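# Carry the alphabetically first lettered box into the door tote

## Task

Find the box in the office whose top bears the letter earliest in the alphabet and place only that box inside the tote beside the door, resting fully within it with no part overhanging the rim; the robot must stay upright and level throughout, since a fall or lasting tilt means failure.

## Robot and tools

ROBOT. A Hello Robot Stretch 3: a two-wheeled differential base (0.33 m long, 0.34 m wide, rounded back) with a vertical mast carrying a lift, and a single telescoping arm that reaches out to the robot's right side. The gripper cannot move forward along the robot on its own; drive the base for that. The base pivots about the point midway between its wheels, 0.05 m behind the front edge. With the arm pulled in and the wrist folded, a turn sweeps a circle of radius 0.28 m; an unfolded, level wrist reaches past that circle.

FRAMES. Base frame: origin on the floor between the drive wheels, x ahead, y to the left, z up, in metres. hand_pose is reported in this frame, located where the closed fingertips meet; with all wrist joints at zero its x axis is up, y points back along the arm toward the mast, z toward the rear. Odometry frame is the base frame as it was when the scene began; base_odometry counts only wheel rotation, so wheel slip looks like travel. Heading is in radians, left positive, wrapping at ±3.142.

TOOL move. One action per call. Action keys: "base", "joints" (either or both), plus optional "speeds", "pace", "contact_limits"; or "servos":"reboot" alone, which re-powers any servo that shut itself off. "base" holds exactly one relative command from the current position: {"translate_m": d}, metres, forward positive, -3 to 3; or {"rotate_rad": d}, radians, left (counter-clockwise) positive, -6.4 to 6.4. No sideways driving. "joints" is a single object of absolute targets keyed by joint name: lift_m 0 to 1.1; arm_m 0 to 0.52 (extension); wrist_yaw_rad -1.345 to 4.42 (0 along the arm, positive swings toward the front); wrist_pitch_rad -1.57 to 0.451 (0 level, negative tips fingers down); wrist_roll_rad -2.911 to 2.918; gripper_m -0.089 to 0.179 (larger is wider; actual fingertip gap is about 0.007 m smaller when nearly shut, 0.025 m smaller when fully open); head_pan_rad -3.953 to 1.73 (0 ahead, positive left, -1.57 looks along the arm); head_tilt_rad -1.53 to 0.419 (negative down). "pace" is "default" or "max"; "speeds" gives per-motion top speeds instead, capped at max (default/max: translate 0.12/0.30 m/s, rotate 0.76/1.90 rad/s, lift 0.11/0.15 m/s, arm 0.14/0.40 m/s). The base is limited to 0.10 m/s and 0.63 rad/s unless lift_m < 0.30, arm_m < 0.03 and wrist_yaw_rad > 2.54. "contact_limits" (percent effort, 1 to 100) go next to their own command: arm_m a number (negative sense when retracting); lift_m an object {"down": v, "up": v} (below about 12 may halt even unobstructed; defaults roughly 32-47 down, 21-36 up); translate_m and rotate_rad a number, active only during that base move, tripping on either wheel's effort. "cameras" picks images (head_camera, nav_camera, wrist_camera, all; [] for none). "blocking" true (default) waits until everything rests; false returns in about 0.5 s while motion continues, and a later move overrides only the targets it names. Actions end after 14 s (time_out). Unknown keys make a call invalid; out-of-range values get it refused, and a refusal or an unplanned stop cancels the remaining move, wait and finished_scene calls in that reply.

OTHER TOOLS. wait {"seconds": 0-10}: lets time pass and returns state and images; returns sooner once motions settle. stop: brakes all running motions; braked ones report "stopped" and may keep pressing. zoom_image {"camera", "region": [x0,y0,x1,y1]} in pixels from the top-left, up to 504x504, on that camera's latest image. finished_scene {"scene": n} ends the scene irreversibly; the goal must hold without the robot.

RESULTS. The "move" line reads "done" or the worst status. base_status / joint_status: "done", "moving", "off_target" (resting short and possibly still pushing), "contact_stop" (that joint goes slack until commanded again), "time_out", "torque_fault" (wrist/head servo off; send reboot). on_its_own lists uncommanded behaviour; "held at" there is a target, not a reading. motor_effort is percent of max, positive toward larger values, bracket shows the peak; positive wheel effort pushes forward; wrist pitch tops out near 45 and roll near 72. Unusual effort at rest suggests a load or contact. lidar_m: 12 distances in metres, 30° sectors starting straight ahead and going counter-clockwise (4th left, 7th behind, 10th right), seen in a plane 0.17 m up; "-" means nothing, or something closer than 0.15 m; misses glass and thin legs. wrist_depth_mm / head_depth_mm: 7x7 median depths, top-left first. turned_by_wheels vs turned_by_imu: trust the IMU if they differ by over 0.15 rad. base_tilt in degrees (forward/right positive), offset up to ~4°. head_camera images arrive rotated (turn 90° clockwise to right them); nav_camera images need 90° counter-clockwise.

GRIPPING. Close below the object's width to hold it (lower squeezes harder); open at least 0.05 above its width to release. Readings don't confirm a grasp; resend if the grip eases.

CAUTIONS. Before folding (wrist_yaw_rad to 3.0) or unfolding, put lift_m in 0.32-0.95, wrist_pitch_rad -0.4, wrist_roll_rad near 0; once folded lift may go to 0.25. If wrist_yaw_rad is below -0.4, keep pitch at -0.5 or lower. The wrist, head and base (without a limit) push blindly. Pressing the arm on something solid above about 0.45 m, or driving while holding or hooking something fixed, can tip the robot; if tilt appears, back the gripper off. Use a low lift down limit when lowering onto surfaces. Avoid drops, releasing moving objects, slams and hard pushes. Thinking time lets the simulation advance, and loose objects may occasionally be nudged.

Each tool is called after "Call:" as name([rows], argument=value, ...), one row to a line, values as JSON.

## Session

Call:
move()

Scene clock: 0.00 s.
base_odometry: x=+0.000 y=+0.000 heading=+0.000
turned_by_wheels: +0.000
turned_by_imu: +0.000
base_tilt: forward=+1.0 right=-0.1
lidar_m: 0.80 1.67 1.61 1.34 1.00 0.97 1.01 1.40 1.53 1.06 0.79 0.77
head_depth_mm: 723 721 721 719 718 715 717 / 769 768 768 764 764 763 762 / 821 821 819 818 816 815 815 / 884 878 876 874 879 872 871 / 948 944 944 942 942 938 935 / 2044 2152 2141 2178 2210 2205 2170 / 1930 1918 1938 1945 1954 1974 1973
base_status: not commanded
joint_positions: lift_m=+0.444 arm_m=+0.002 wrist_yaw_rad=+3.097 wrist_pitch_rad=-0.467 wrist_roll_rad=+0.000 gripper_m=+0.037 head_pan_rad=+0.000 head_tilt_rad=-0.002
joint_status: not commanded
measured_speeds: all 0
motor_effort: left_wheel=-0.3 right_wheel=+1.7 lift_m=+27.5 arm_m=-9.1 wrist_yaw_rad=+0.9 wrist_pitch_rad=+2.5 wrist_roll_rad=+0.7 gripper_m=-0.2 head_pan_rad=+0.6 head_tilt_rad=+6.0
hand_pose: x=-0.0114 y=+0.0710 z=+0.4454 quat_wxyz=(+0.179, +0.691, +0.148, +0.684) (m; base frame)
wrist_depth_mm: - - 146 - - - - / - - 158 - - - - / - - 172 - - - - / - 920 190 - - - - / 809 785 204 798 813 819 789 / 676 667 128 638 654 695 687 / 581 593 283 580 571 592 588
pictures: head_camera (sideways), nav_camera (sideways), wrist_camera
Images, in order (width x height): head_camera 896x504, nav_camera 672x504, wrist_camera 644x364.

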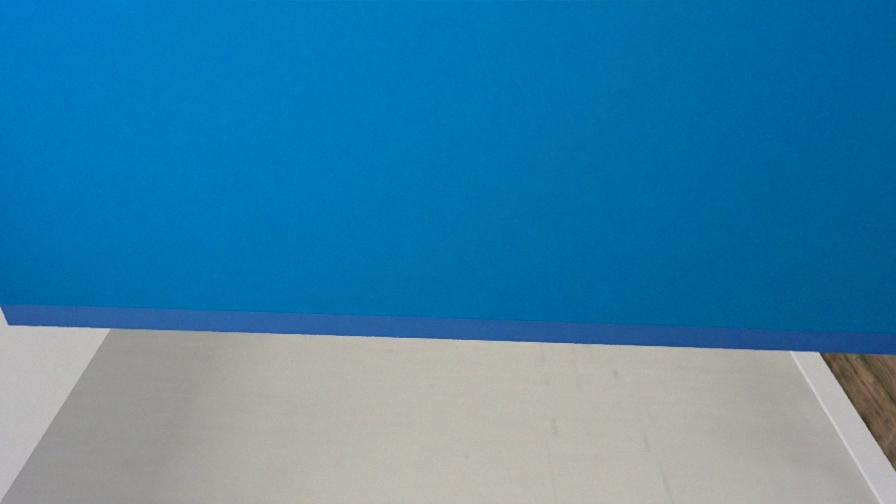

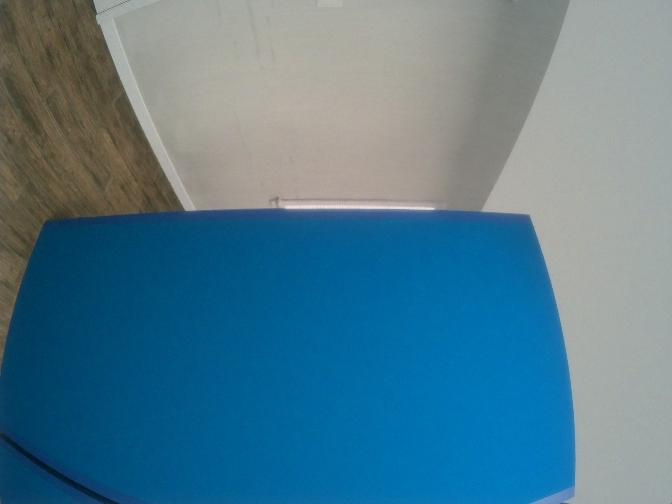

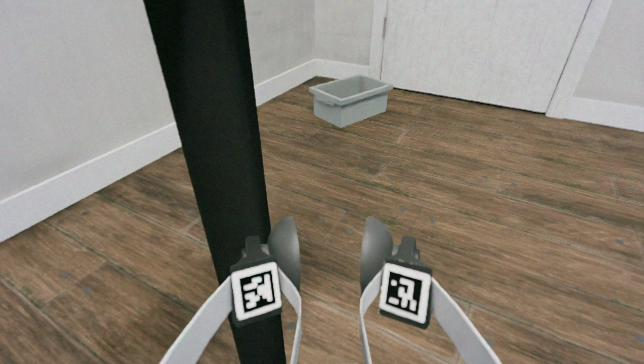

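Call:
move(joints={"head_pan_rad": 1.57, "head_tilt_rad": -0.4})

Call:
move(joints={"head_pan_rad": 0.5, "head_tilt_rad": -0.4})

Call:
move(joints={"head_pan_rad": -0.6, "head_tilt_rad": -0.4})

Call:
move(joints={"head_pan_rad": -1.6, "head_tilt_rad": -0.4})

Call:
move(joints={"head_pan_rad": -2.7, "head_tilt_rad": -0.4})

Call:
move(joints={"head_pan_rad": -3.8, "head_tilt_rad": -0.4})

Scene clock: 8.73 s.
move: done
base_odometry: x=+0.000 y=+0.000 heading=+0.000
turned_by_wheels: +0.000
turned_by_imu: +0.001
base_tilt: forward=+0.8 right=+0.0
lidar_m: 0.80 1.67 1.60 1.34 1.00 0.96 1.01 1.40 1.53 1.06 0.79 0.76
head_depth_mm: 1433 1509 1594 1681 1788 1786 1445 / 1531 1616 1710 1820 1957 1709 1455 / 1586 1686 1805 1950 2107 1709 1436 / 1392 1498 1613 1756 1902 1769 1440 / 1241 1320 1409 1522 1643 1692 1451 / 1124 1180 1259 1336 1419 1540 1433 / 1027 1072 1131 1197 1277 1366 1409
joint_positions: lift_m=+0.444 arm_m=+0.002 wrist_yaw_rad=+3.097 wrist_pitch_rad=-0.467 wrist_roll_rad=+0.000 gripper_m=+0.037 head_pan_rad=+1.602 head_tilt_rad=-0.399
joint_status: all done
motor_effort: left_wheel=-0.3(0.6) right_wheel=+1.9(2.6) lift_m=+30.6(30.6) arm_m=-20.5(20.5) wrist_yaw_rad=+0.6(1.2) wrist_pitch_rad=+2.3(2.7) wrist_roll_rad=+0.8(0.9) gripper_m=-0.2(1.2) head_pan_rad=-0.4(5.2) head_tilt_rad=-2.4(5.7)
hand_pose: x=-0.0114 y=+0.0710 z=+0.4454 quat_wxyz=(+0.179, +0.691, +0.148, +0.684) (m; base frame)
wrist_depth_mm: - - 147 - - - - / - - 158 - - - - / - - 172 - - - - / - 920 190 - - - - / 797 801 205 787 801 804 784 / 676 682 128 638 654 679 674 / 576 603 282 587 571 593 582
pictures: head_camera (sideways), nav_camera (sideways), wrist_camera

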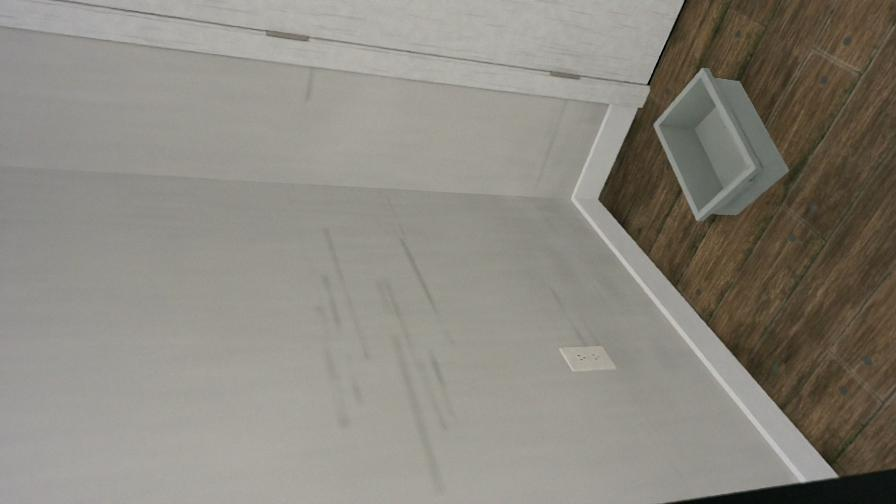

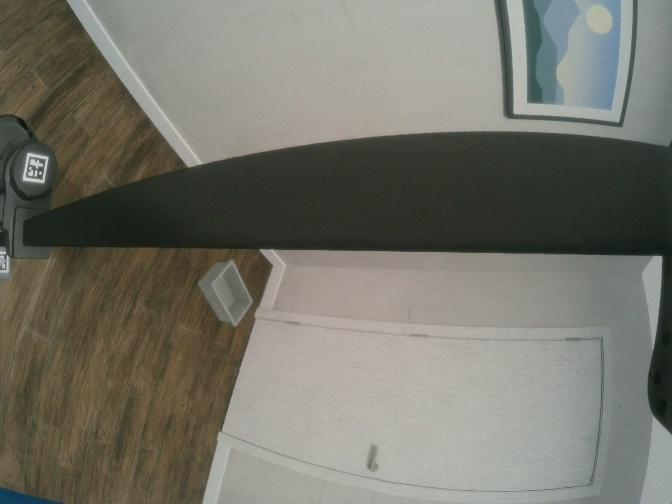

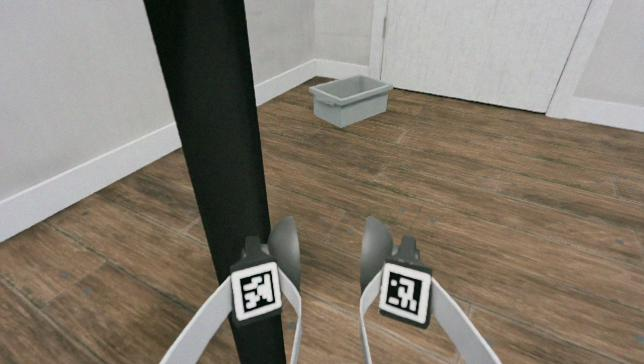

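Scene clock: 9.83 s.
move: done
base_odometry: x=+0.000 y=+0.000 heading=+0.000
turned_by_wheels: +0.000
turned_by_imu: +0.000
base_tilt: forward=+1.0 right=+0.0
lidar_m: 0.80 1.67 1.60 1.35 1.00 0.97 1.01 1.40 1.53 1.06 0.79 0.77
head_depth_mm: 1796 1948 2149 2365 2288 1622 1210 / 1729 1828 1999 2199 2285 1751 1447 / 1630 1760 1863 2045 2213 1766 1438 / 1554 1669 1807 1936 2086 1780 1449 / 1481 1589 1707 1852 1982 1776 1450 / 1421 1522 1622 1735 1886 1739 1435 / 1372 1451 1535 1640 1763 1744 1425
joint_positions: lift_m=+0.444 arm_m=+0.002 wrist_yaw_rad=+3.097 wrist_pitch_rad=-0.467 wrist_roll_rad=+0.000 gripper_m=+0.037 head_pan_rad=+0.492 head_tilt_rad=-0.400
joint_status: all done
motor_effort: left_wheel=-0.5(0.6) right_wheel=+2.3(2.7) lift_m=+30.5(30.8) arm_m=-20.3(20.8) wrist_yaw_rad=+1.0(1.4) wrist_pitch_rad=+2.1(2.8) wrist_roll_rad=+0.9(1.1) gripper_m=+0.7(1.0) head_pan_rad=-2.4(5.8) head_tilt_rad=-3.0(3.8)
hand_pose: x=-0.0114 y=+0.0710 z=+0.4454 quat_wxyz=(+0.179, +0.691, +0.148, +0.684) (m; base frame)
wrist_depth_mm: - - 147 - - - - / - - 158 - - - - / - - 172 - - - - / - 942 189 - - - - / 797 803 204 795 812 822 800 / 669 676 127 641 660 678 684 / 588 599 284 587 577 578 589
pictures: head_camera (sideways), nav_camera (sideways), wrist_camera

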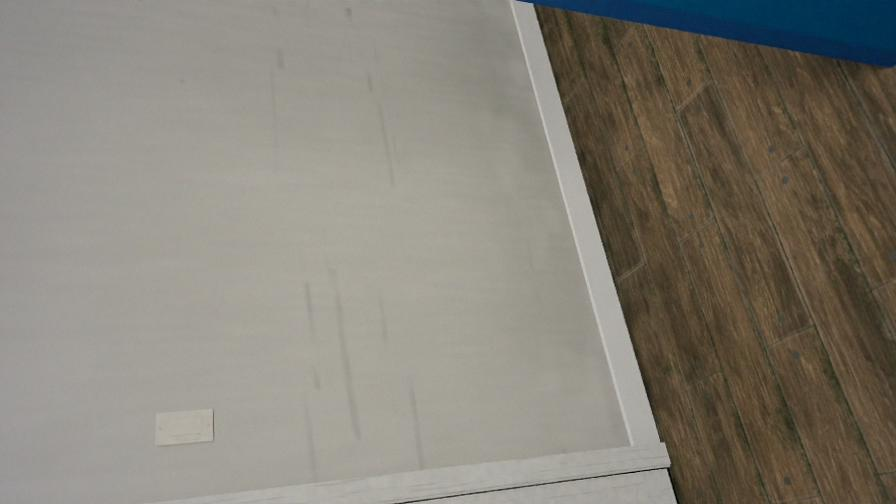

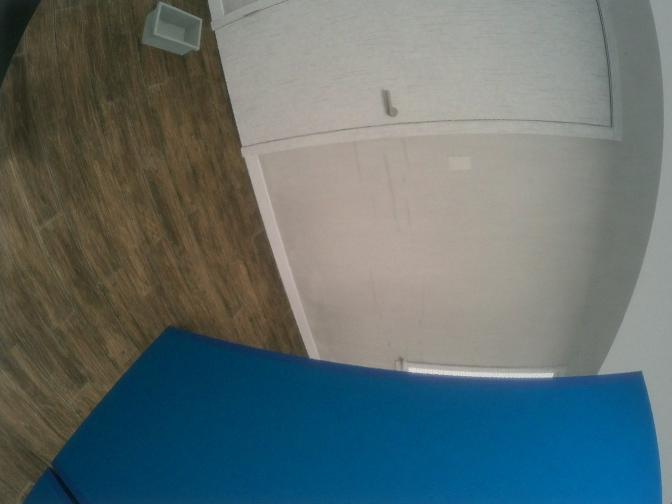

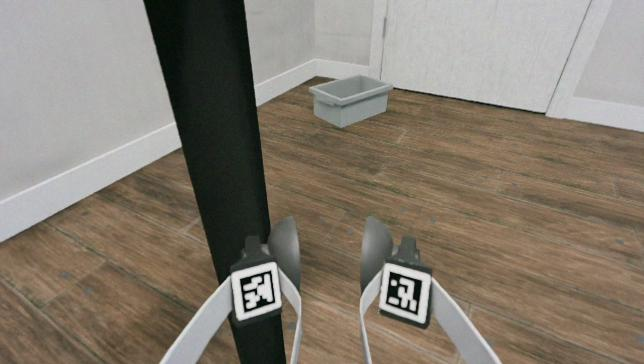

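Scene clock: 10.93 s.
move: done
base_odometry: x=+0.000 y=+0.000 heading=+0.000
turned_by_wheels: +0.000
turned_by_imu: +0.000
base_tilt: forward=+1.0 right=-0.3
lidar_m: 0.80 1.68 1.61 1.34 1.00 0.97 1.01 1.40 1.53 1.06 0.79 0.76
head_depth_mm: 627 675 732 793 862 936 1035 / 631 675 722 780 852 948 1050 / 627 672 725 779 850 933 1035 / 627 668 719 780 847 930 1031 / 626 670 718 779 848 926 1020 / 626 669 718 775 842 926 1024 / 624 665 713 775 839 924 1023
joint_positions: lift_m=+0.444 arm_m=+0.002 wrist_yaw_rad=+3.097 wrist_pitch_rad=-0.467 wrist_roll_rad=+0.000 gripper_m=+0.037 head_pan_rad=-0.629 head_tilt_rad=-0.400
joint_status: all done
motor_effort: left_wheel=-0.4(0.6) right_wheel=+2.4(2.8) lift_m=+30.4(30.9) arm_m=-20.3(20.8) wrist_yaw_rad=+0.3(1.2) wrist_pitch_rad=+2.4(2.7) wrist_roll_rad=+1.1(1.1) gripper_m=-0.3(1.0) head_pan_rad=-0.6(5.2) head_tilt_rad=-1.9(3.9)
hand_pose: x=-0.0114 y=+0.0710 z=+0.4454 quat_wxyz=(+0.179, +0.691, +0.148, +0.684) (m; base frame)
wrist_depth_mm: - - 146 - - - - / - - 158 - - - - / - - 173 - - - - / - 937 189 - - - - / 795 804 204 811 797 785 797 / 665 681 127 635 653 681 676 / 593 608 281 582 575 590 588
pictures: head_camera (sideways), nav_camera (sideways), wrist_camera

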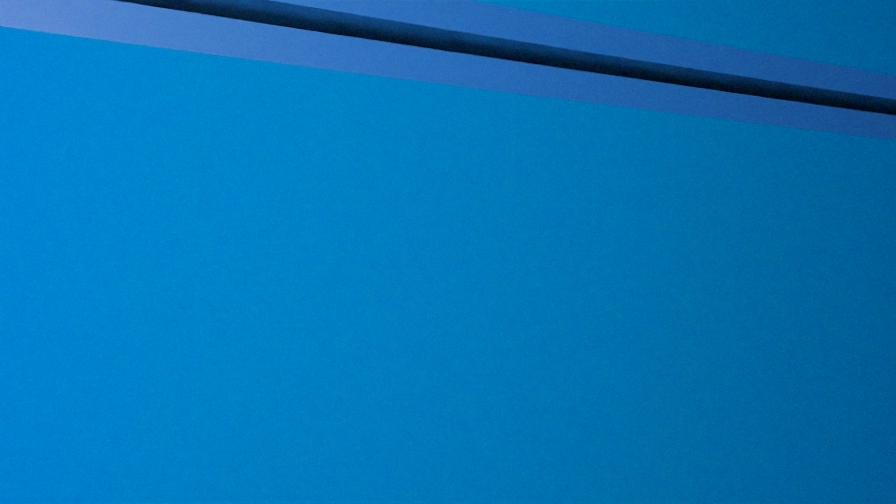

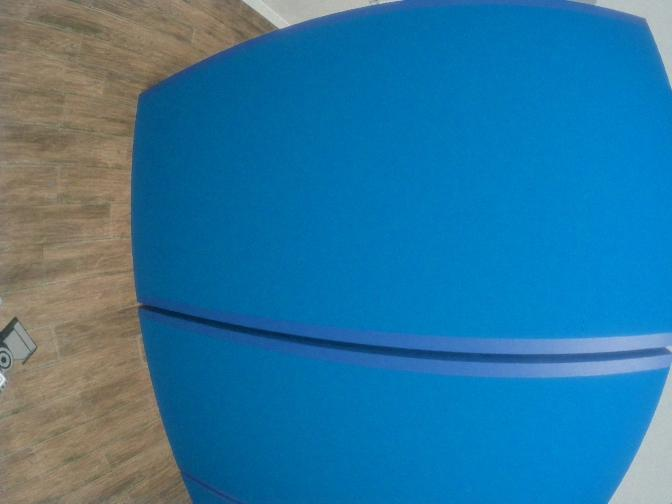

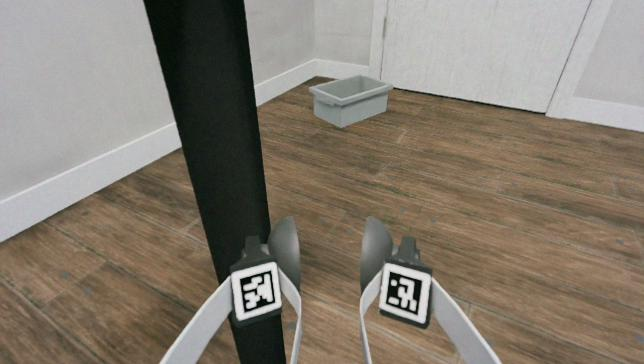

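Scene clock: 11.97 s.
move: done
base_odometry: x=+0.000 y=+0.000 heading=+0.000
turned_by_wheels: +0.000
turned_by_imu: +0.000
base_tilt: forward=+1.1 right=-0.1
lidar_m: 0.80 1.67 1.60 1.34 1.00 0.97 1.01 1.40 1.53 1.06 0.79 0.76
head_depth_mm: 1840 1945 1796 2206 2268 1790 1453 / 1776 1951 1778 2231 2128 1778 1447 / 1479 1590 1678 1943 2093 1766 1440 / 1244 1332 1443 1578 1727 1729 1447 / 1087 1149 1230 1315 1428 1557 1428 / 964 1021 1074 1146 1226 1314 1361 / 866 905 951 1005 1079 1136 1212
joint_positions: lift_m=+0.444 arm_m=+0.002 wrist_yaw_rad=+3.097 wrist_pitch_rad=-0.467 wrist_roll_rad=+0.000 gripper_m=+0.037 head_pan_rad=-1.634 head_tilt_rad=-0.400
joint_status: all done
motor_effort: left_wheel=-0.5(0.6) right_wheel=+2.3(2.7) lift_m=+30.7(30.7) arm_m=-20.3(20.7) wrist_yaw_rad=+1.0(1.2) wrist_pitch_rad=+2.4(2.7) wrist_roll_rad=+0.8(1.1) gripper_m=+0.1(1.2) head_pan_rad=+1.2(5.5) head_tilt_rad=-1.3(4.8)
hand_pose: x=-0.0114 y=+0.0710 z=+0.4454 quat_wxyz=(+0.179, +0.691, +0.148, +0.684) (m; base frame)
wrist_depth_mm: - - 146 - - - - / - - 158 - - - - / - - 173 - - - - / - 953 189 - - - - / 807 807 204 808 780 815 796 / 674 675 127 632 654 678 685 / 585 610 281 590 566 581 582
pictures: head_camera (sideways), nav_camera (sideways), wrist_camera

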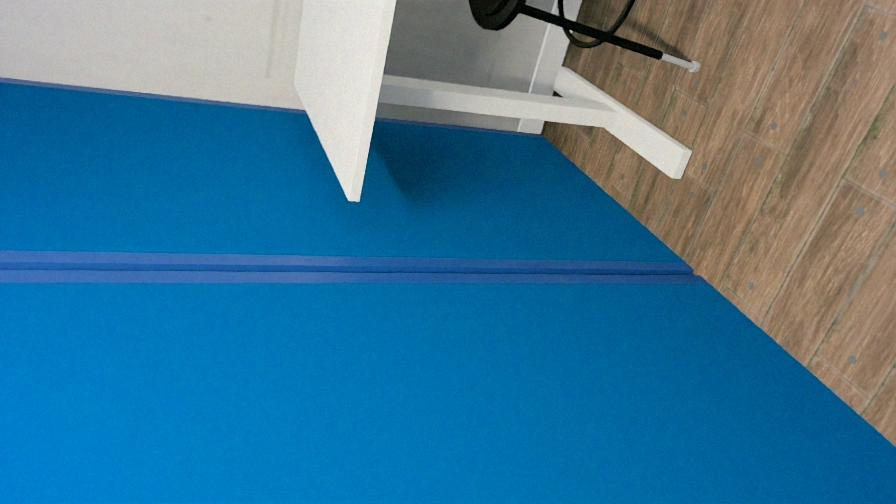

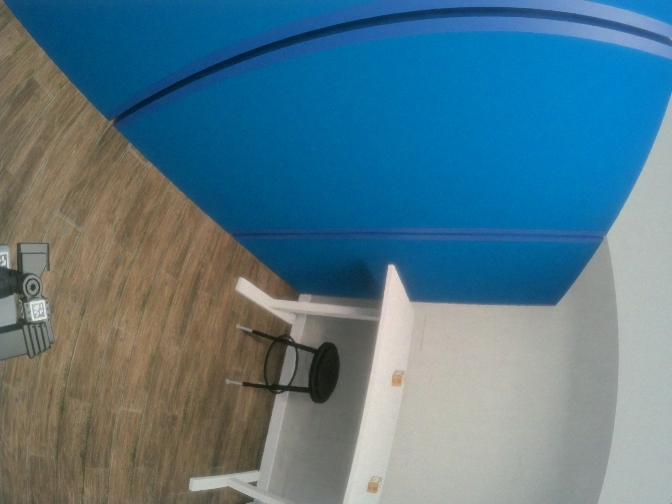

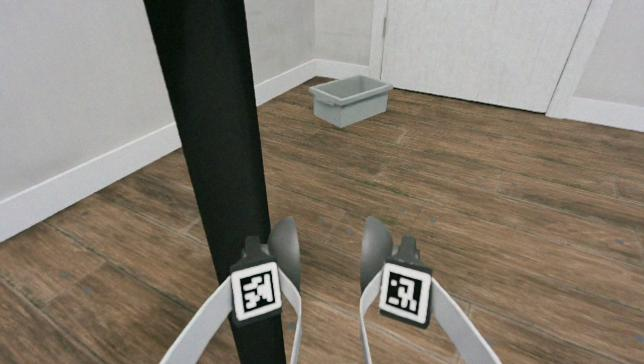

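Scene clock: 13.03 s.
move: done
base_odometry: x=+0.000 y=+0.000 heading=+0.000
turned_by_wheels: +0.000
turned_by_imu: +0.000
base_tilt: forward=+0.9 right=-0.2
lidar_m: 0.80 1.68 1.60 1.34 1.00 0.97 1.01 1.40 1.53 1.06 0.79 0.76
head_depth_mm: 1099 1145 1197 1252 1303 1382 1404 / 1228 1281 1339 1422 1490 1605 1448 / 1382 1452 1524 1629 1746 1733 1446 / 1576 1675 1804 1956 2039 1749 1443 / 1844 1975 1990 2338 2265 1757 1447 / 1961 2078 1907 2313 2164 1747 1439 / 1866 1972 1703 2243 2302 1747 1442
joint_positions: lift_m=+0.444 arm_m=+0.002 wrist_yaw_rad=+3.097 wrist_pitch_rad=-0.467 wrist_roll_rad=+0.000 gripper_m=+0.037 head_pan_rad=-2.738 head_tilt_rad=-0.400
joint_status: all done
motor_effort: left_wheel=-0.3(0.6) right_wheel=+2.5(2.7) lift_m=+30.6(30.8) arm_m=-20.0(20.6) wrist_yaw_rad=+0.6(1.1) wrist_pitch_rad=+2.6(2.8) wrist_roll_rad=+0.7(1.1) gripper_m=-1.4(1.4) head_pan_rad=+1.9(5.1) head_tilt_rad=-2.1(3.6)
hand_pose: x=-0.0114 y=+0.0710 z=+0.4454 quat_wxyz=(+0.179, +0.691, +0.148, +0.684) (m; base frame)
wrist_depth_mm: - - 147 - - - - / - - 158 - - - - / - - 172 - - - - / - 947 189 - - - - / 788 802 205 802 781 789 812 / 671 684 127 641 659 677 691 / 577 593 283 586 573 587 586
pictures: head_camera (sideways), nav_camera (sideways), wrist_camera

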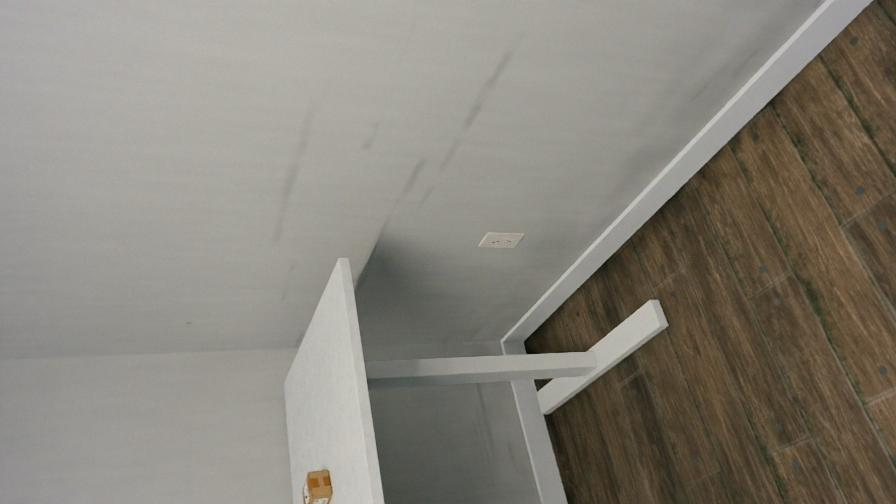

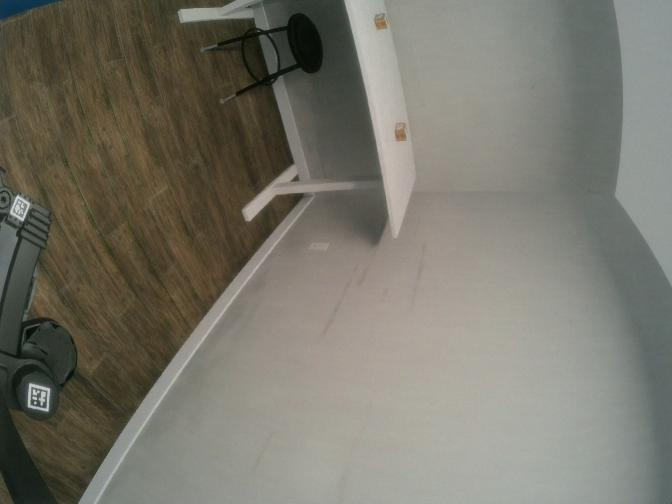

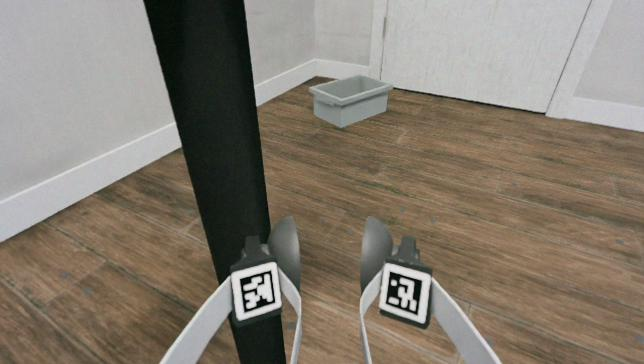

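Scene clock: 14.10 s.
move: done
base_odometry: x=+0.000 y=+0.000 heading=+0.000
turned_by_wheels: +0.000
turned_by_imu: +0.000
base_tilt: forward=+1.0 right=+0.0
lidar_m: 0.80 1.68 1.61 1.34 0.99 0.96 1.01 1.41 1.53 1.06 0.79 0.76
head_depth_mm: 839 899 962 1041 1121 - - / 830 886 960 1036 1127 1244 1351 / 828 883 948 1030 1123 1228 1348 / 819 874 938 1014 1108 1220 1340 / 812 867 935 1013 1096 1193 1320 / 806 861 923 996 1087 1190 1305 / 802 852 915 985 1075 1168 1292
joint_positions: lift_m=+0.444 arm_m=+0.002 wrist_yaw_rad=+3.097 wrist_pitch_rad=-0.467 wrist_roll_rad=+0.000 gripper_m=+0.037 head_pan_rad=-3.840 head_tilt_rad=-0.400
joint_status: all done
motor_effort: left_wheel=-0.4(0.7) right_wheel=+2.2(2.5) lift_m=+30.3(30.8) arm_m=-19.9(20.6) wrist_yaw_rad=+0.7(1.5) wrist_pitch_rad=+2.3(2.7) wrist_roll_rad=+0.8(1.0) gripper_m=-0.4(1.1) head_pan_rad=+1.0(6.0) head_tilt_rad=-1.7(3.9)
hand_pose: x=-0.0114 y=+0.0710 z=+0.4454 quat_wxyz=(+0.179, +0.691, +0.148, +0.684) (m; base frame)
wrist_depth_mm: - - 146 - - - - / - - 158 - - - - / - - 172 - - - - / - 935 190 - - - - / 799 819 205 797 794 798 806 / 674 669 127 645 668 670 685 / 581 602 283 588 574 582 588
pictures: head_camera (sideways), nav_camera (sideways), wrist_camera

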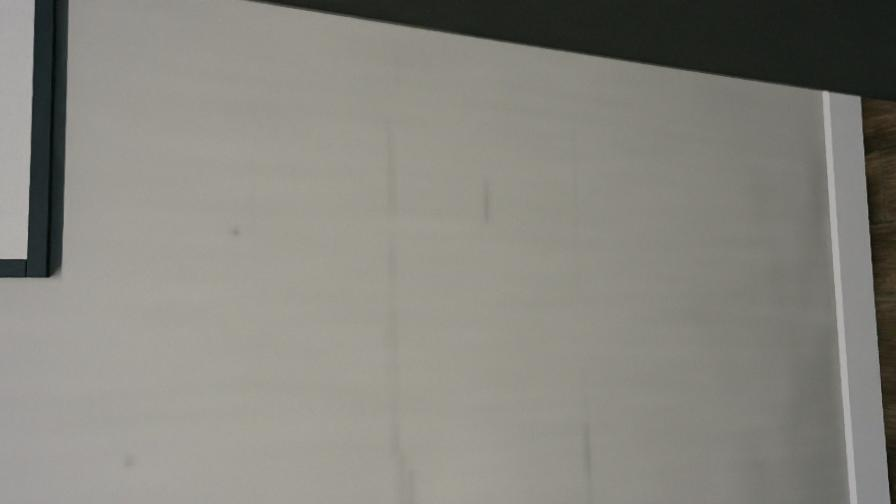

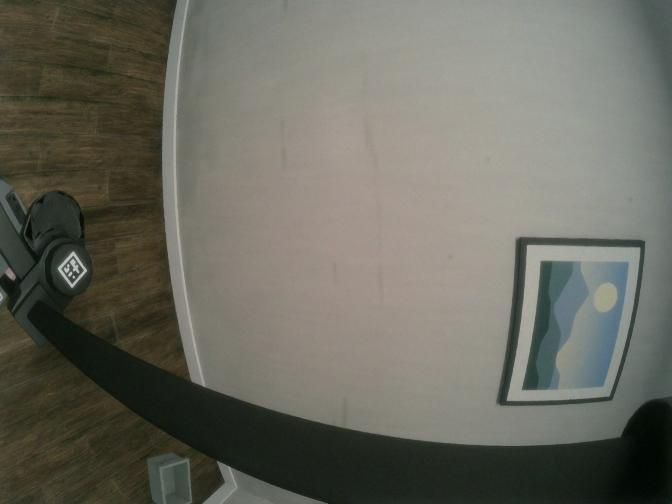

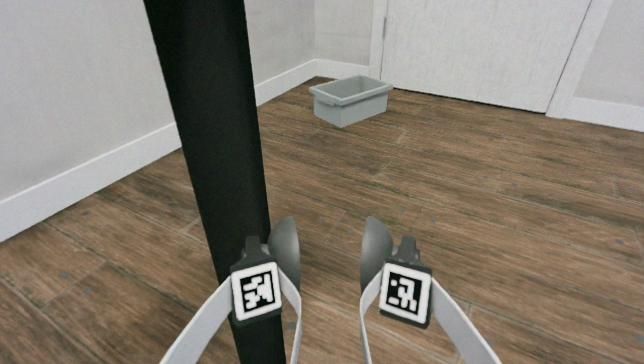

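Call:
move(joints={"head_pan_rad": -2.05, "head_tilt_rad": -0.45}, cameras=["head_camera"])

Scene clock: 21.37 s.
move: done
base_odometry: x=+0.000 y=+0.000 heading=+0.000
turned_by_wheels: +0.000
turned_by_imu: +0.001
base_tilt: forward=+1.0 right=+0.0
lidar_m: 0.80 1.68 1.60 1.34 1.00 0.96 1.01 1.41 1.53 1.06 0.79 0.76
head_depth_mm: 1788 1913 1596 2240 2138 1697 1408 / 1812 1929 1756 2260 2181 1675 1405 / 1824 1958 1739 1887 1970 1684 1399 / 1857 2011 1705 2306 2036 1680 1384 / 1877 2032 1787 2335 2063 1681 1380 / 1871 1965 1889 2147 2031 1678 1381 / 1514 1558 1569 1683 1747 1636 1371
joint_positions: lift_m=+0.444 arm_m=+0.002 wrist_yaw_rad=+3.097 wrist_pitch_rad=-0.467 wrist_roll_rad=+0.000 gripper_m=+0.037 head_pan_rad=-2.013 head_tilt_rad=-0.450
joint_status: all done
motor_effort: left_wheel=-0.4(0.6) right_wheel=+2.3(2.7) lift_m=+30.5(30.7) arm_m=-20.1(20.4) wrist_yaw_rad=+0.8(1.5) wrist_pitch_rad=+2.3(2.8) wrist_roll_rad=+0.8(1.1) gripper_m=+0.8(1.0) head_pan_rad=-0.9(4.2) head_tilt_rad=-1.7(4.8)
hand_pose: x=-0.0114 y=+0.0710 z=+0.4454 quat_wxyz=(+0.179, +0.691, +0.148, +0.684) (m; base frame)
wrist_depth_mm: - - 146 - - - - / - - 158 - - - - / - - 172 - - - - / - 928 190 - - - - / 807 808 205 790 808 811 800 / 677 678 127 645 658 688 686 / 586 604 281 594 569 593 586
pictures: head_camera (sideways)

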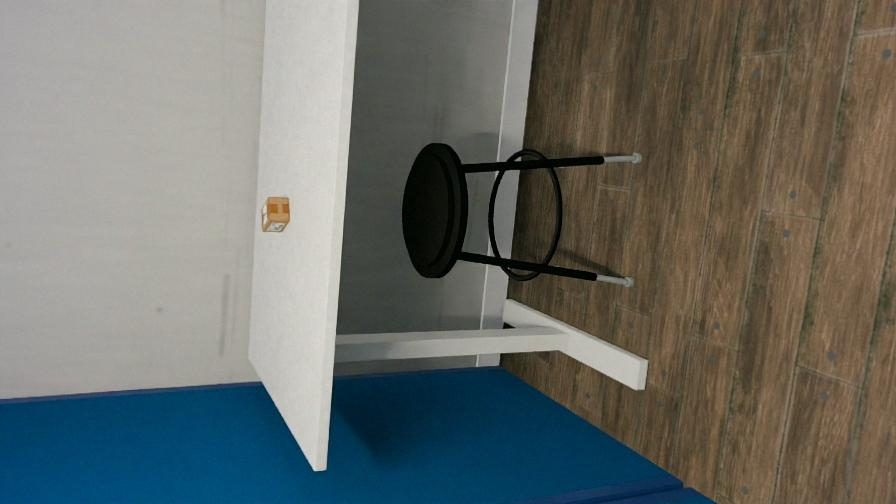

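Call:
zoom_image(camera="head_camera", region=[230, 170, 320, 260])

Call:
move(joints={"head_pan_rad": -2.5, "head_tilt_rad": -0.45}, cameras=["head_camera"])

Scaled by 5.600 from the camera's 896x504 image, which has a finer 1280x720 frame.

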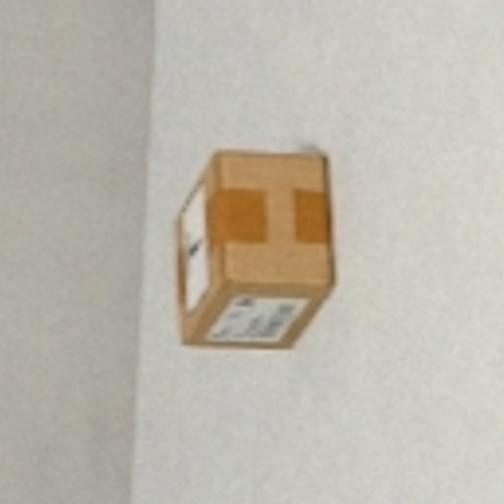

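Scene clock: 28.60 s.
move: done
base_odometry: x=+0.000 y=+0.000 heading=+0.000
turned_by_wheels: +0.000
turned_by_imu: +0.001
base_tilt: forward=+0.9 right=-0.5
lidar_m: 0.80 1.68 1.60 1.34 0.99 0.96 1.01 1.40 1.53 1.06 0.79 0.76
head_depth_mm: 1448 1495 1543 1620 1690 1636 1391 / 1698 1775 1813 1952 1995 1680 1407 / 1959 2123 1898 2369 2124 1684 1389 / 1919 2096 1880 2428 2130 1675 1386 / 1883 2021 1669 2361 2099 1681 1384 / 1834 1965 1697 2277 2112 1657 1384 / 1778 1889 1668 2215 2022 1659 1383
joint_positions: lift_m=+0.444 arm_m=+0.002 wrist_yaw_rad=+3.097 wrist_pitch_rad=-0.467 wrist_roll_rad=+0.000 gripper_m=+0.037 head_pan_rad=-2.510 head_tilt_rad=-0.450
joint_status: all done
motor_effort: left_wheel=-0.7(0.7) right_wheel=+2.1(2.6) lift_m=+30.2(30.5) arm_m=-19.9(20.4) wrist_yaw_rad=+0.6(1.3) wrist_pitch_rad=+2.4(2.8) wrist_roll_rad=+0.8(0.9) gripper_m=+0.2(1.4) head_pan_rad=-2.1(4.2) head_tilt_rad=-1.9(3.9)
hand_pose: x=-0.0114 y=+0.0710 z=+0.4454 quat_wxyz=(+0.179, +0.691, +0.148, +0.684) (m; base frame)
wrist_depth_mm: - - 146 - - - - / - - 158 - - - - / - - 172 - - - - / - 961 189 - - - - / 799 793 205 805 790 802 803 / 675 684 128 646 666 670 669 / 590 607 280 583 567 592 584
pictures: head_camera (sideways)

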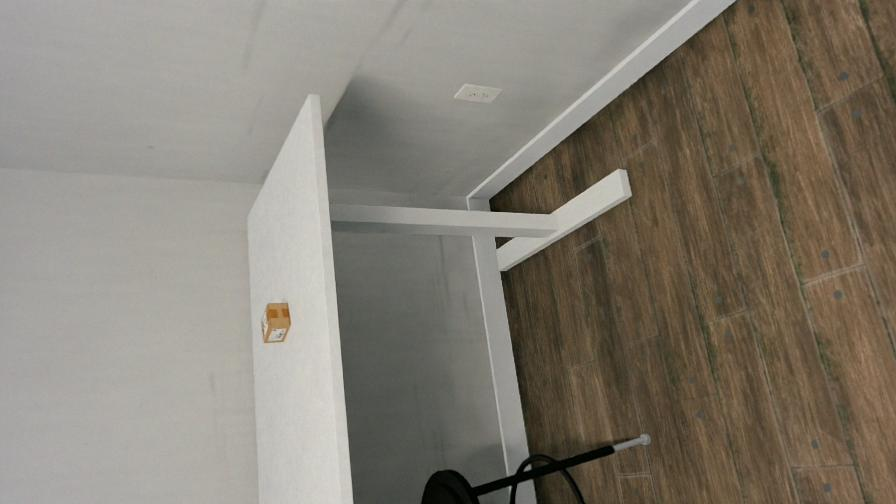

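Call:
move(base={"rotate_rad": 0.94}, joints={"head_pan_rad": -3.14, "head_tilt_rad": -0.45}, cameras=["head_camera", "nav_camera"])

Scene clock: 60.97 s.
move: done
base_odometry: x=+0.000 y=+0.000 heading=+0.939
turned_by_wheels: +0.939
turned_by_imu: +0.937
base_tilt: forward=+1.0 right=-0.2
lidar_m: 1.60 1.52 1.03 0.97 0.98 1.25 2.13 1.21 0.82 0.77 0.78 1.00
head_depth_mm: 1851 2003 1759 2307 2027 1697 1386 / 1854 1987 1750 2411 2153 1679 1384 / 1849 2000 1737 2346 2134 1684 1395 / 1852 1991 1732 2359 2165 1684 1386 / 1832 1978 1712 1873 2060 1690 1381 / 1830 1969 1674 2283 2047 1668 1384 / 1844 1958 1677 2279 1995 1664 1380
base_status: done
joint_positions: lift_m=+0.444 arm_m=+0.002 wrist_yaw_rad=+3.097 wrist_pitch_rad=-0.467 wrist_roll_rad=+0.000 gripper_m=+0.037 head_pan_rad=-3.147 head_tilt_rad=-0.450
joint_status: all done
motor_effort: left_wheel=-10.8(15.2) right_wheel=+11.2(13.9) lift_m=+30.2(30.6) arm_m=-20.6(20.8) wrist_yaw_rad=+0.9(1.4) wrist_pitch_rad=+2.4(2.8) wrist_roll_rad=+0.8(1.0) gripper_m=+0.2(1.4) head_pan_rad=+3.0(5.7) head_tilt_rad=-1.0(3.5)
hand_pose: x=-0.0114 y=+0.0710 z=+0.4454 quat_wxyz=(+0.179, +0.691, +0.148, +0.684) (m; base frame)
wrist_depth_mm: - - 143 - - - - / - - 156 - - - - / - - 172 - - - - / - - 190 - - - - / 800 800 204 807 801 799 809 / 684 685 128 636 658 668 670 / 585 602 283 584 579 583 576
pictures: head_camera (sideways), nav_camera (sideways)

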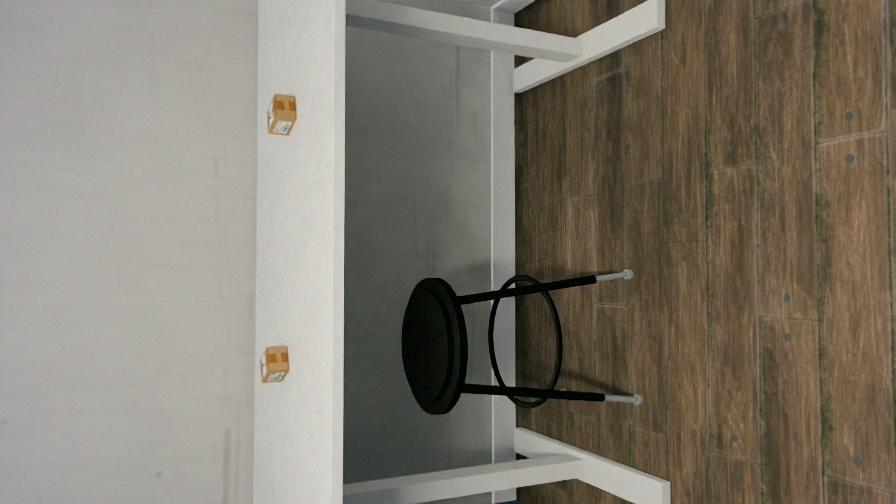

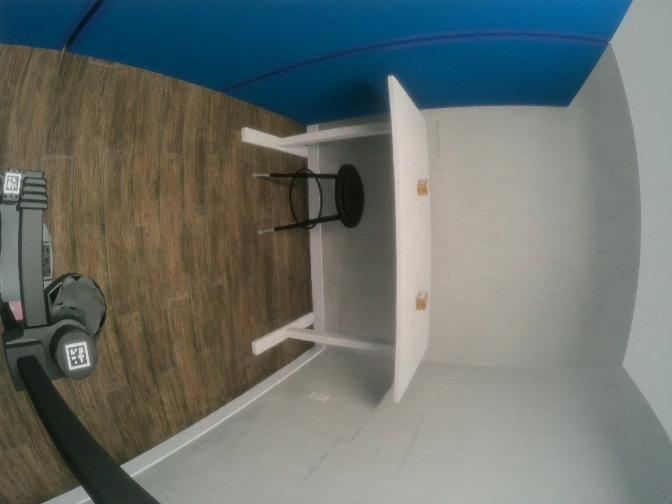

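Call:
move(base={"translate_m": -0.75}, joints={"head_pan_rad": -3.14, "head_tilt_rad": -0.45}, cameras=["head_camera", "nav_camera"])

Scene clock: 89.33 s.
move: done
base_odometry: x=-0.443 y=-0.605 heading=+0.939
turned_by_wheels: +0.000
turned_by_imu: +0.003
base_tilt: forward=+1.0 right=+0.0
lidar_m: 2.34 1.41 0.96 0.89 0.91 1.12 0.80 0.85 0.89 0.84 0.85 1.09
head_depth_mm: 1199 1293 1347 903 1684 1681 1402 / 1204 1283 1354 905 1690 1687 1390 / 1191 1276 1357 898 1678 1688 1384 / 1199 1283 1337 892 1669 1675 1381 / 1185 1273 1341 890 1119 1540 1348 / 1181 1275 1336 887 1081 1049 1354 / 1183 1278 1334 882 1086 1040 1345
base_status: done
joint_positions: lift_m=+0.444 arm_m=+0.002 wrist_yaw_rad=+3.097 wrist_pitch_rad=-0.467 wrist_roll_rad=+0.000 gripper_m=+0.037 head_pan_rad=-3.140 head_tilt_rad=-0.450
joint_status: all done
motor_effort: left_wheel=-12.9(17.5) right_wheel=+4.4(7.1) lift_m=+30.1(30.5) arm_m=-15.3(19.2) wrist_yaw_rad=+0.5(1.4) wrist_pitch_rad=+2.6(2.9) wrist_roll_rad=+1.0(1.1) gripper_m=-0.3(1.5) head_pan_rad=+2.1(4.8) head_tilt_rad=+2.0(3.2)
hand_pose: x=-0.0114 y=+0.0710 z=+0.4454 quat_wxyz=(+0.179, +0.691, +0.148, +0.684) (m; base frame)
wrist_depth_mm: - - 143 - - - - / - - 156 - - - - / - - 172 - - - - / 931 - 190 - - - - / 789 810 205 819 809 796 787 / 691 684 128 623 654 682 682 / 588 596 283 590 574 570 586
pictures: head_camera (sideways), nav_camera (sideways)

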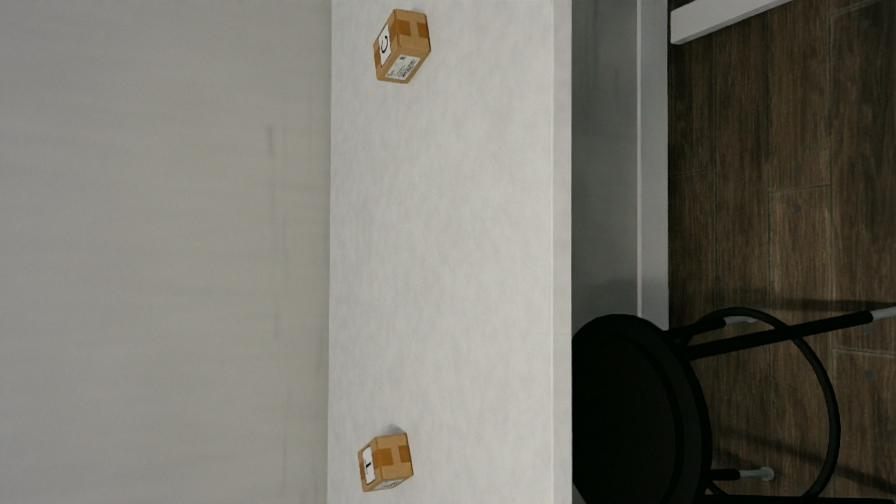

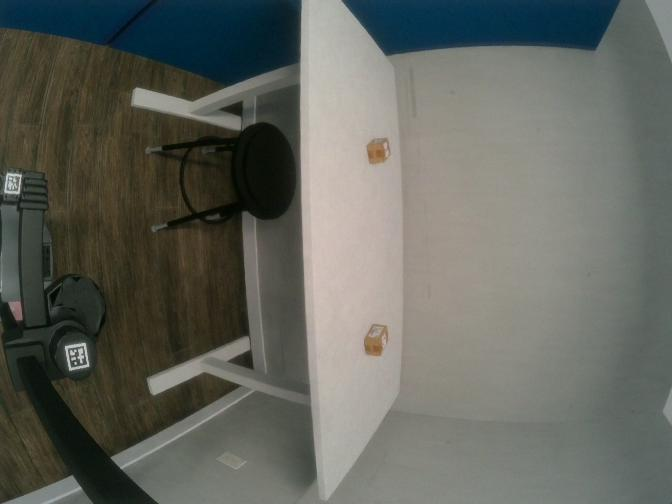

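Call:
zoom_image(camera="head_camera", region=[340, 0, 460, 100])

Call:
zoom_image(camera="head_camera", region=[330, 410, 440, 504])

Scaled by 4.200 from the camera's 896x504 image, which has a finer 1280x720 frame.

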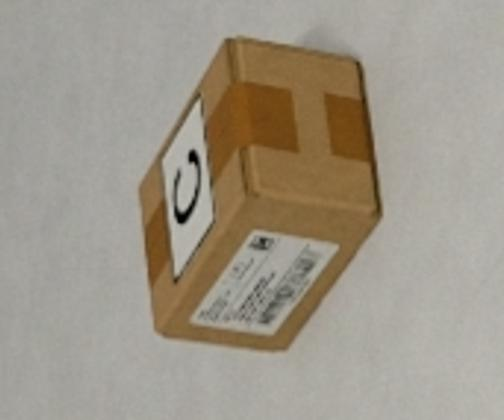

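Scaled by 4.582 from the camera's 896x504 image, which has a finer 1280x720 frame.

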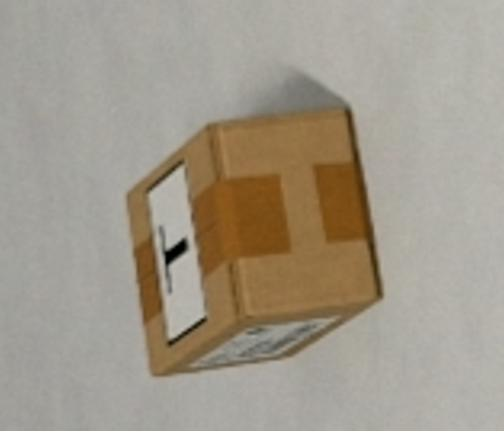

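Call:
zoom_image(camera="head_camera", region=[370, 15, 400, 75])

Call:
zoom_image(camera="head_camera", region=[355, 435, 385, 495])

Scaled by 8.400 from the camera's 896x504 image, which has a finer 1280x720 frame.

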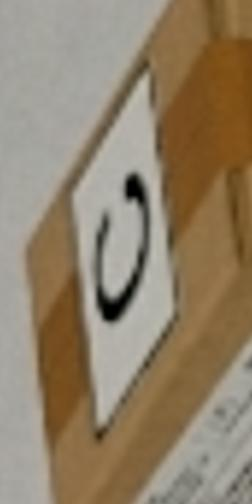

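Scaled by 8.400 from the camera's 896x504 image, which has a finer 1280x720 frame.

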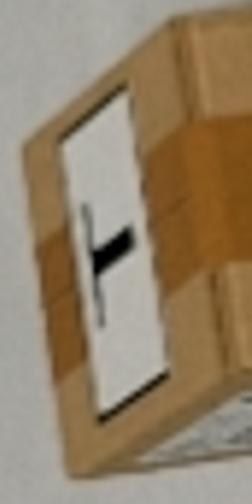

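Call:
move(joints={"lift_m": 0.28, "head_pan_rad": -0.3, "head_tilt_rad": -0.35}, base={"rotate_rad": 0.08}, cameras=[])

Call:
move(base={"translate_m": 1.75}, pace="max", cameras=["head_camera", "nav_camera"])

Scene clock: 111.77 s.
move: done
base_odometry: x=-0.443 y=-0.605 heading=+1.018
turned_by_wheels: +0.079
turned_by_imu: +0.080
base_tilt: forward=+0.9 right=+0.0
lidar_m: 2.35 1.29 0.93 0.89 0.93 1.12 0.80 0.85 0.87 0.84 0.86 1.17
head_depth_mm: 2215 2354 2473 1561 1591 1640 1515 / 2205 2342 2535 2690 2510 1875 1509 / 2152 2273 2414 2632 2473 1879 1505 / 2123 2224 2364 2521 2486 1862 1494 / 2064 2158 2301 2498 2452 1855 1486 / 1978 2105 2245 2401 2437 1861 1500 / 1963 2074 2198 2333 2401 1855 1500
base_status: done
joint_positions: lift_m=+0.280 arm_m=+0.002 wrist_yaw_rad=+3.097 wrist_pitch_rad=-0.468 wrist_roll_rad=+0.000 gripper_m=+0.037 head_pan_rad=-0.284 head_tilt_rad=-0.349
joint_status: all done
measured_speeds: translate_m=+0.000 rotate_rad=+0.000 lift_m=+0.000 arm_m=+0.000 wrist_yaw_rad=+0.000 wrist_pitch_rad=+0.000 wrist_roll_rad=+0.000 head_pan_rad=-0.024 head_tilt_rad=+0.000
motor_effort: left_wheel=-11.4(16.2) right_wheel=+10.2(13.1) lift_m=+20.9(28.7) arm_m=-13.6(14.5) wrist_yaw_rad=+1.2(1.3) wrist_pitch_rad=+2.3(2.9) wrist_roll_rad=+0.8(1.1) gripper_m=+0.1(1.3) head_pan_rad=-4.0(5.7) head_tilt_rad=+1.8(5.5)
hand_pose: x=-0.0114 y=+0.0709 z=+0.2816 quat_wxyz=(+0.180, +0.691, +0.149, +0.684) (m; base frame)
wrist_depth_mm: - - 143 - - - - / - - 156 - - - - / 850 848 173 849 848 895 905 / 708 702 190 708 708 701 719 / 578 584 205 583 574 568 566 / 488 486 128 282 477 489 486 / 264 265 253 259 268 421 422
pictures: none

Scene clock: 119.00 s.
move: done
base_odometry: x=+0.475 y=+0.884 heading=+1.018
turned_by_wheels: +0.000
turned_by_imu: -0.001
base_tilt: forward=+1.2 right=-0.3
lidar_m: 0.61 0.63 0.83 0.92 0.95 1.29 2.53 1.17 0.88 1.23 0.91 0.64
head_depth_mm: 568 607 652 701 761 831 911 / 526 558 602 658 728 797 878 / 523 554 595 635 682 737 802 / 512 542 578 619 662 722 786 / 498 529 564 604 644 697 760 / 488 516 549 585 629 679 732 / 477 504 536 569 611 656 710
base_status: done
joint_positions: lift_m=+0.280 arm_m=+0.002 wrist_yaw_rad=+3.097 wrist_pitch_rad=-0.468 wrist_roll_rad=+0.000 gripper_m=+0.037 head_pan_rad=-0.300 head_tilt_rad=-0.349
motor_effort: left_wheel=+1.6(15.0) right_wheel=+3.5(15.5) lift_m=+29.5(30.7) arm_m=-10.9(13.4) wrist_yaw_rad=+0.7(1.4) wrist_pitch_rad=+2.6(3.1) wrist_roll_rad=+0.8(1.2) gripper_m=-0.2(1.6) head_pan_rad=-3.4(4.4) head_tilt_rad=+1.0(3.4)
hand_pose: x=-0.0114 y=+0.0709 z=+0.2816 quat_wxyz=(+0.180, +0.691, +0.149, +0.684) (m; base frame)
wrist_depth_mm: - - 143 - - - - / - - 156 - - - - / 846 847 172 893 - 913 649 / 696 696 189 704 - 682 681 / 579 570 205 576 559 578 588 / 491 481 128 279 471 486 483 / 265 267 253 260 266 426 425
pictures: head_camera (sideways), nav_camera (sideways)

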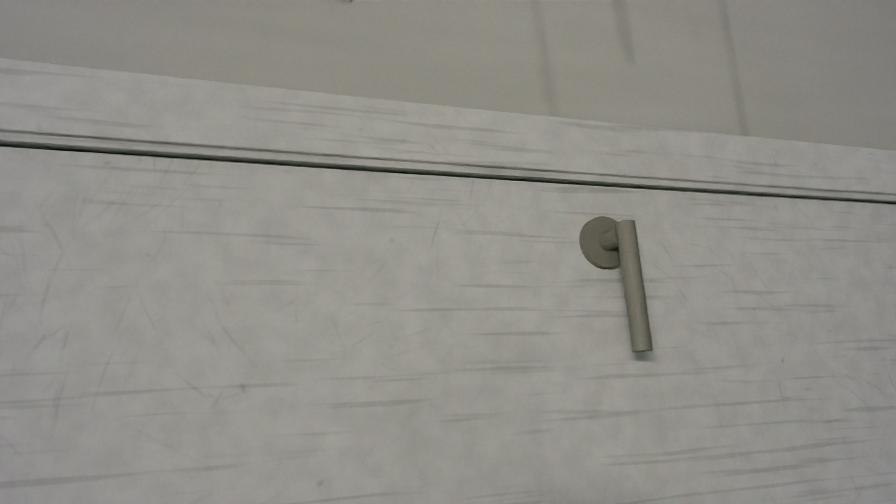

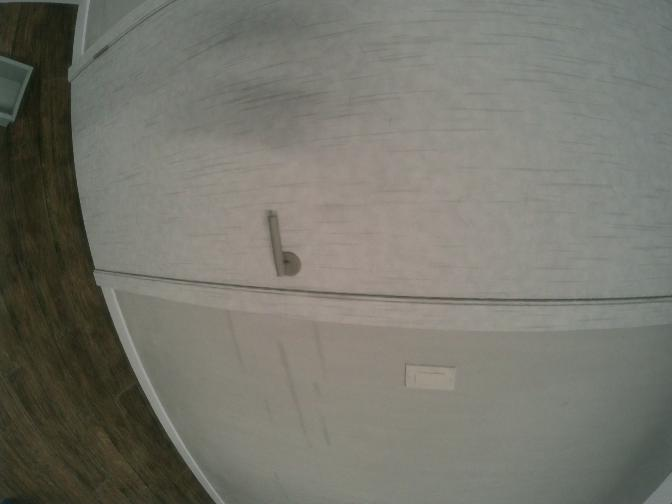

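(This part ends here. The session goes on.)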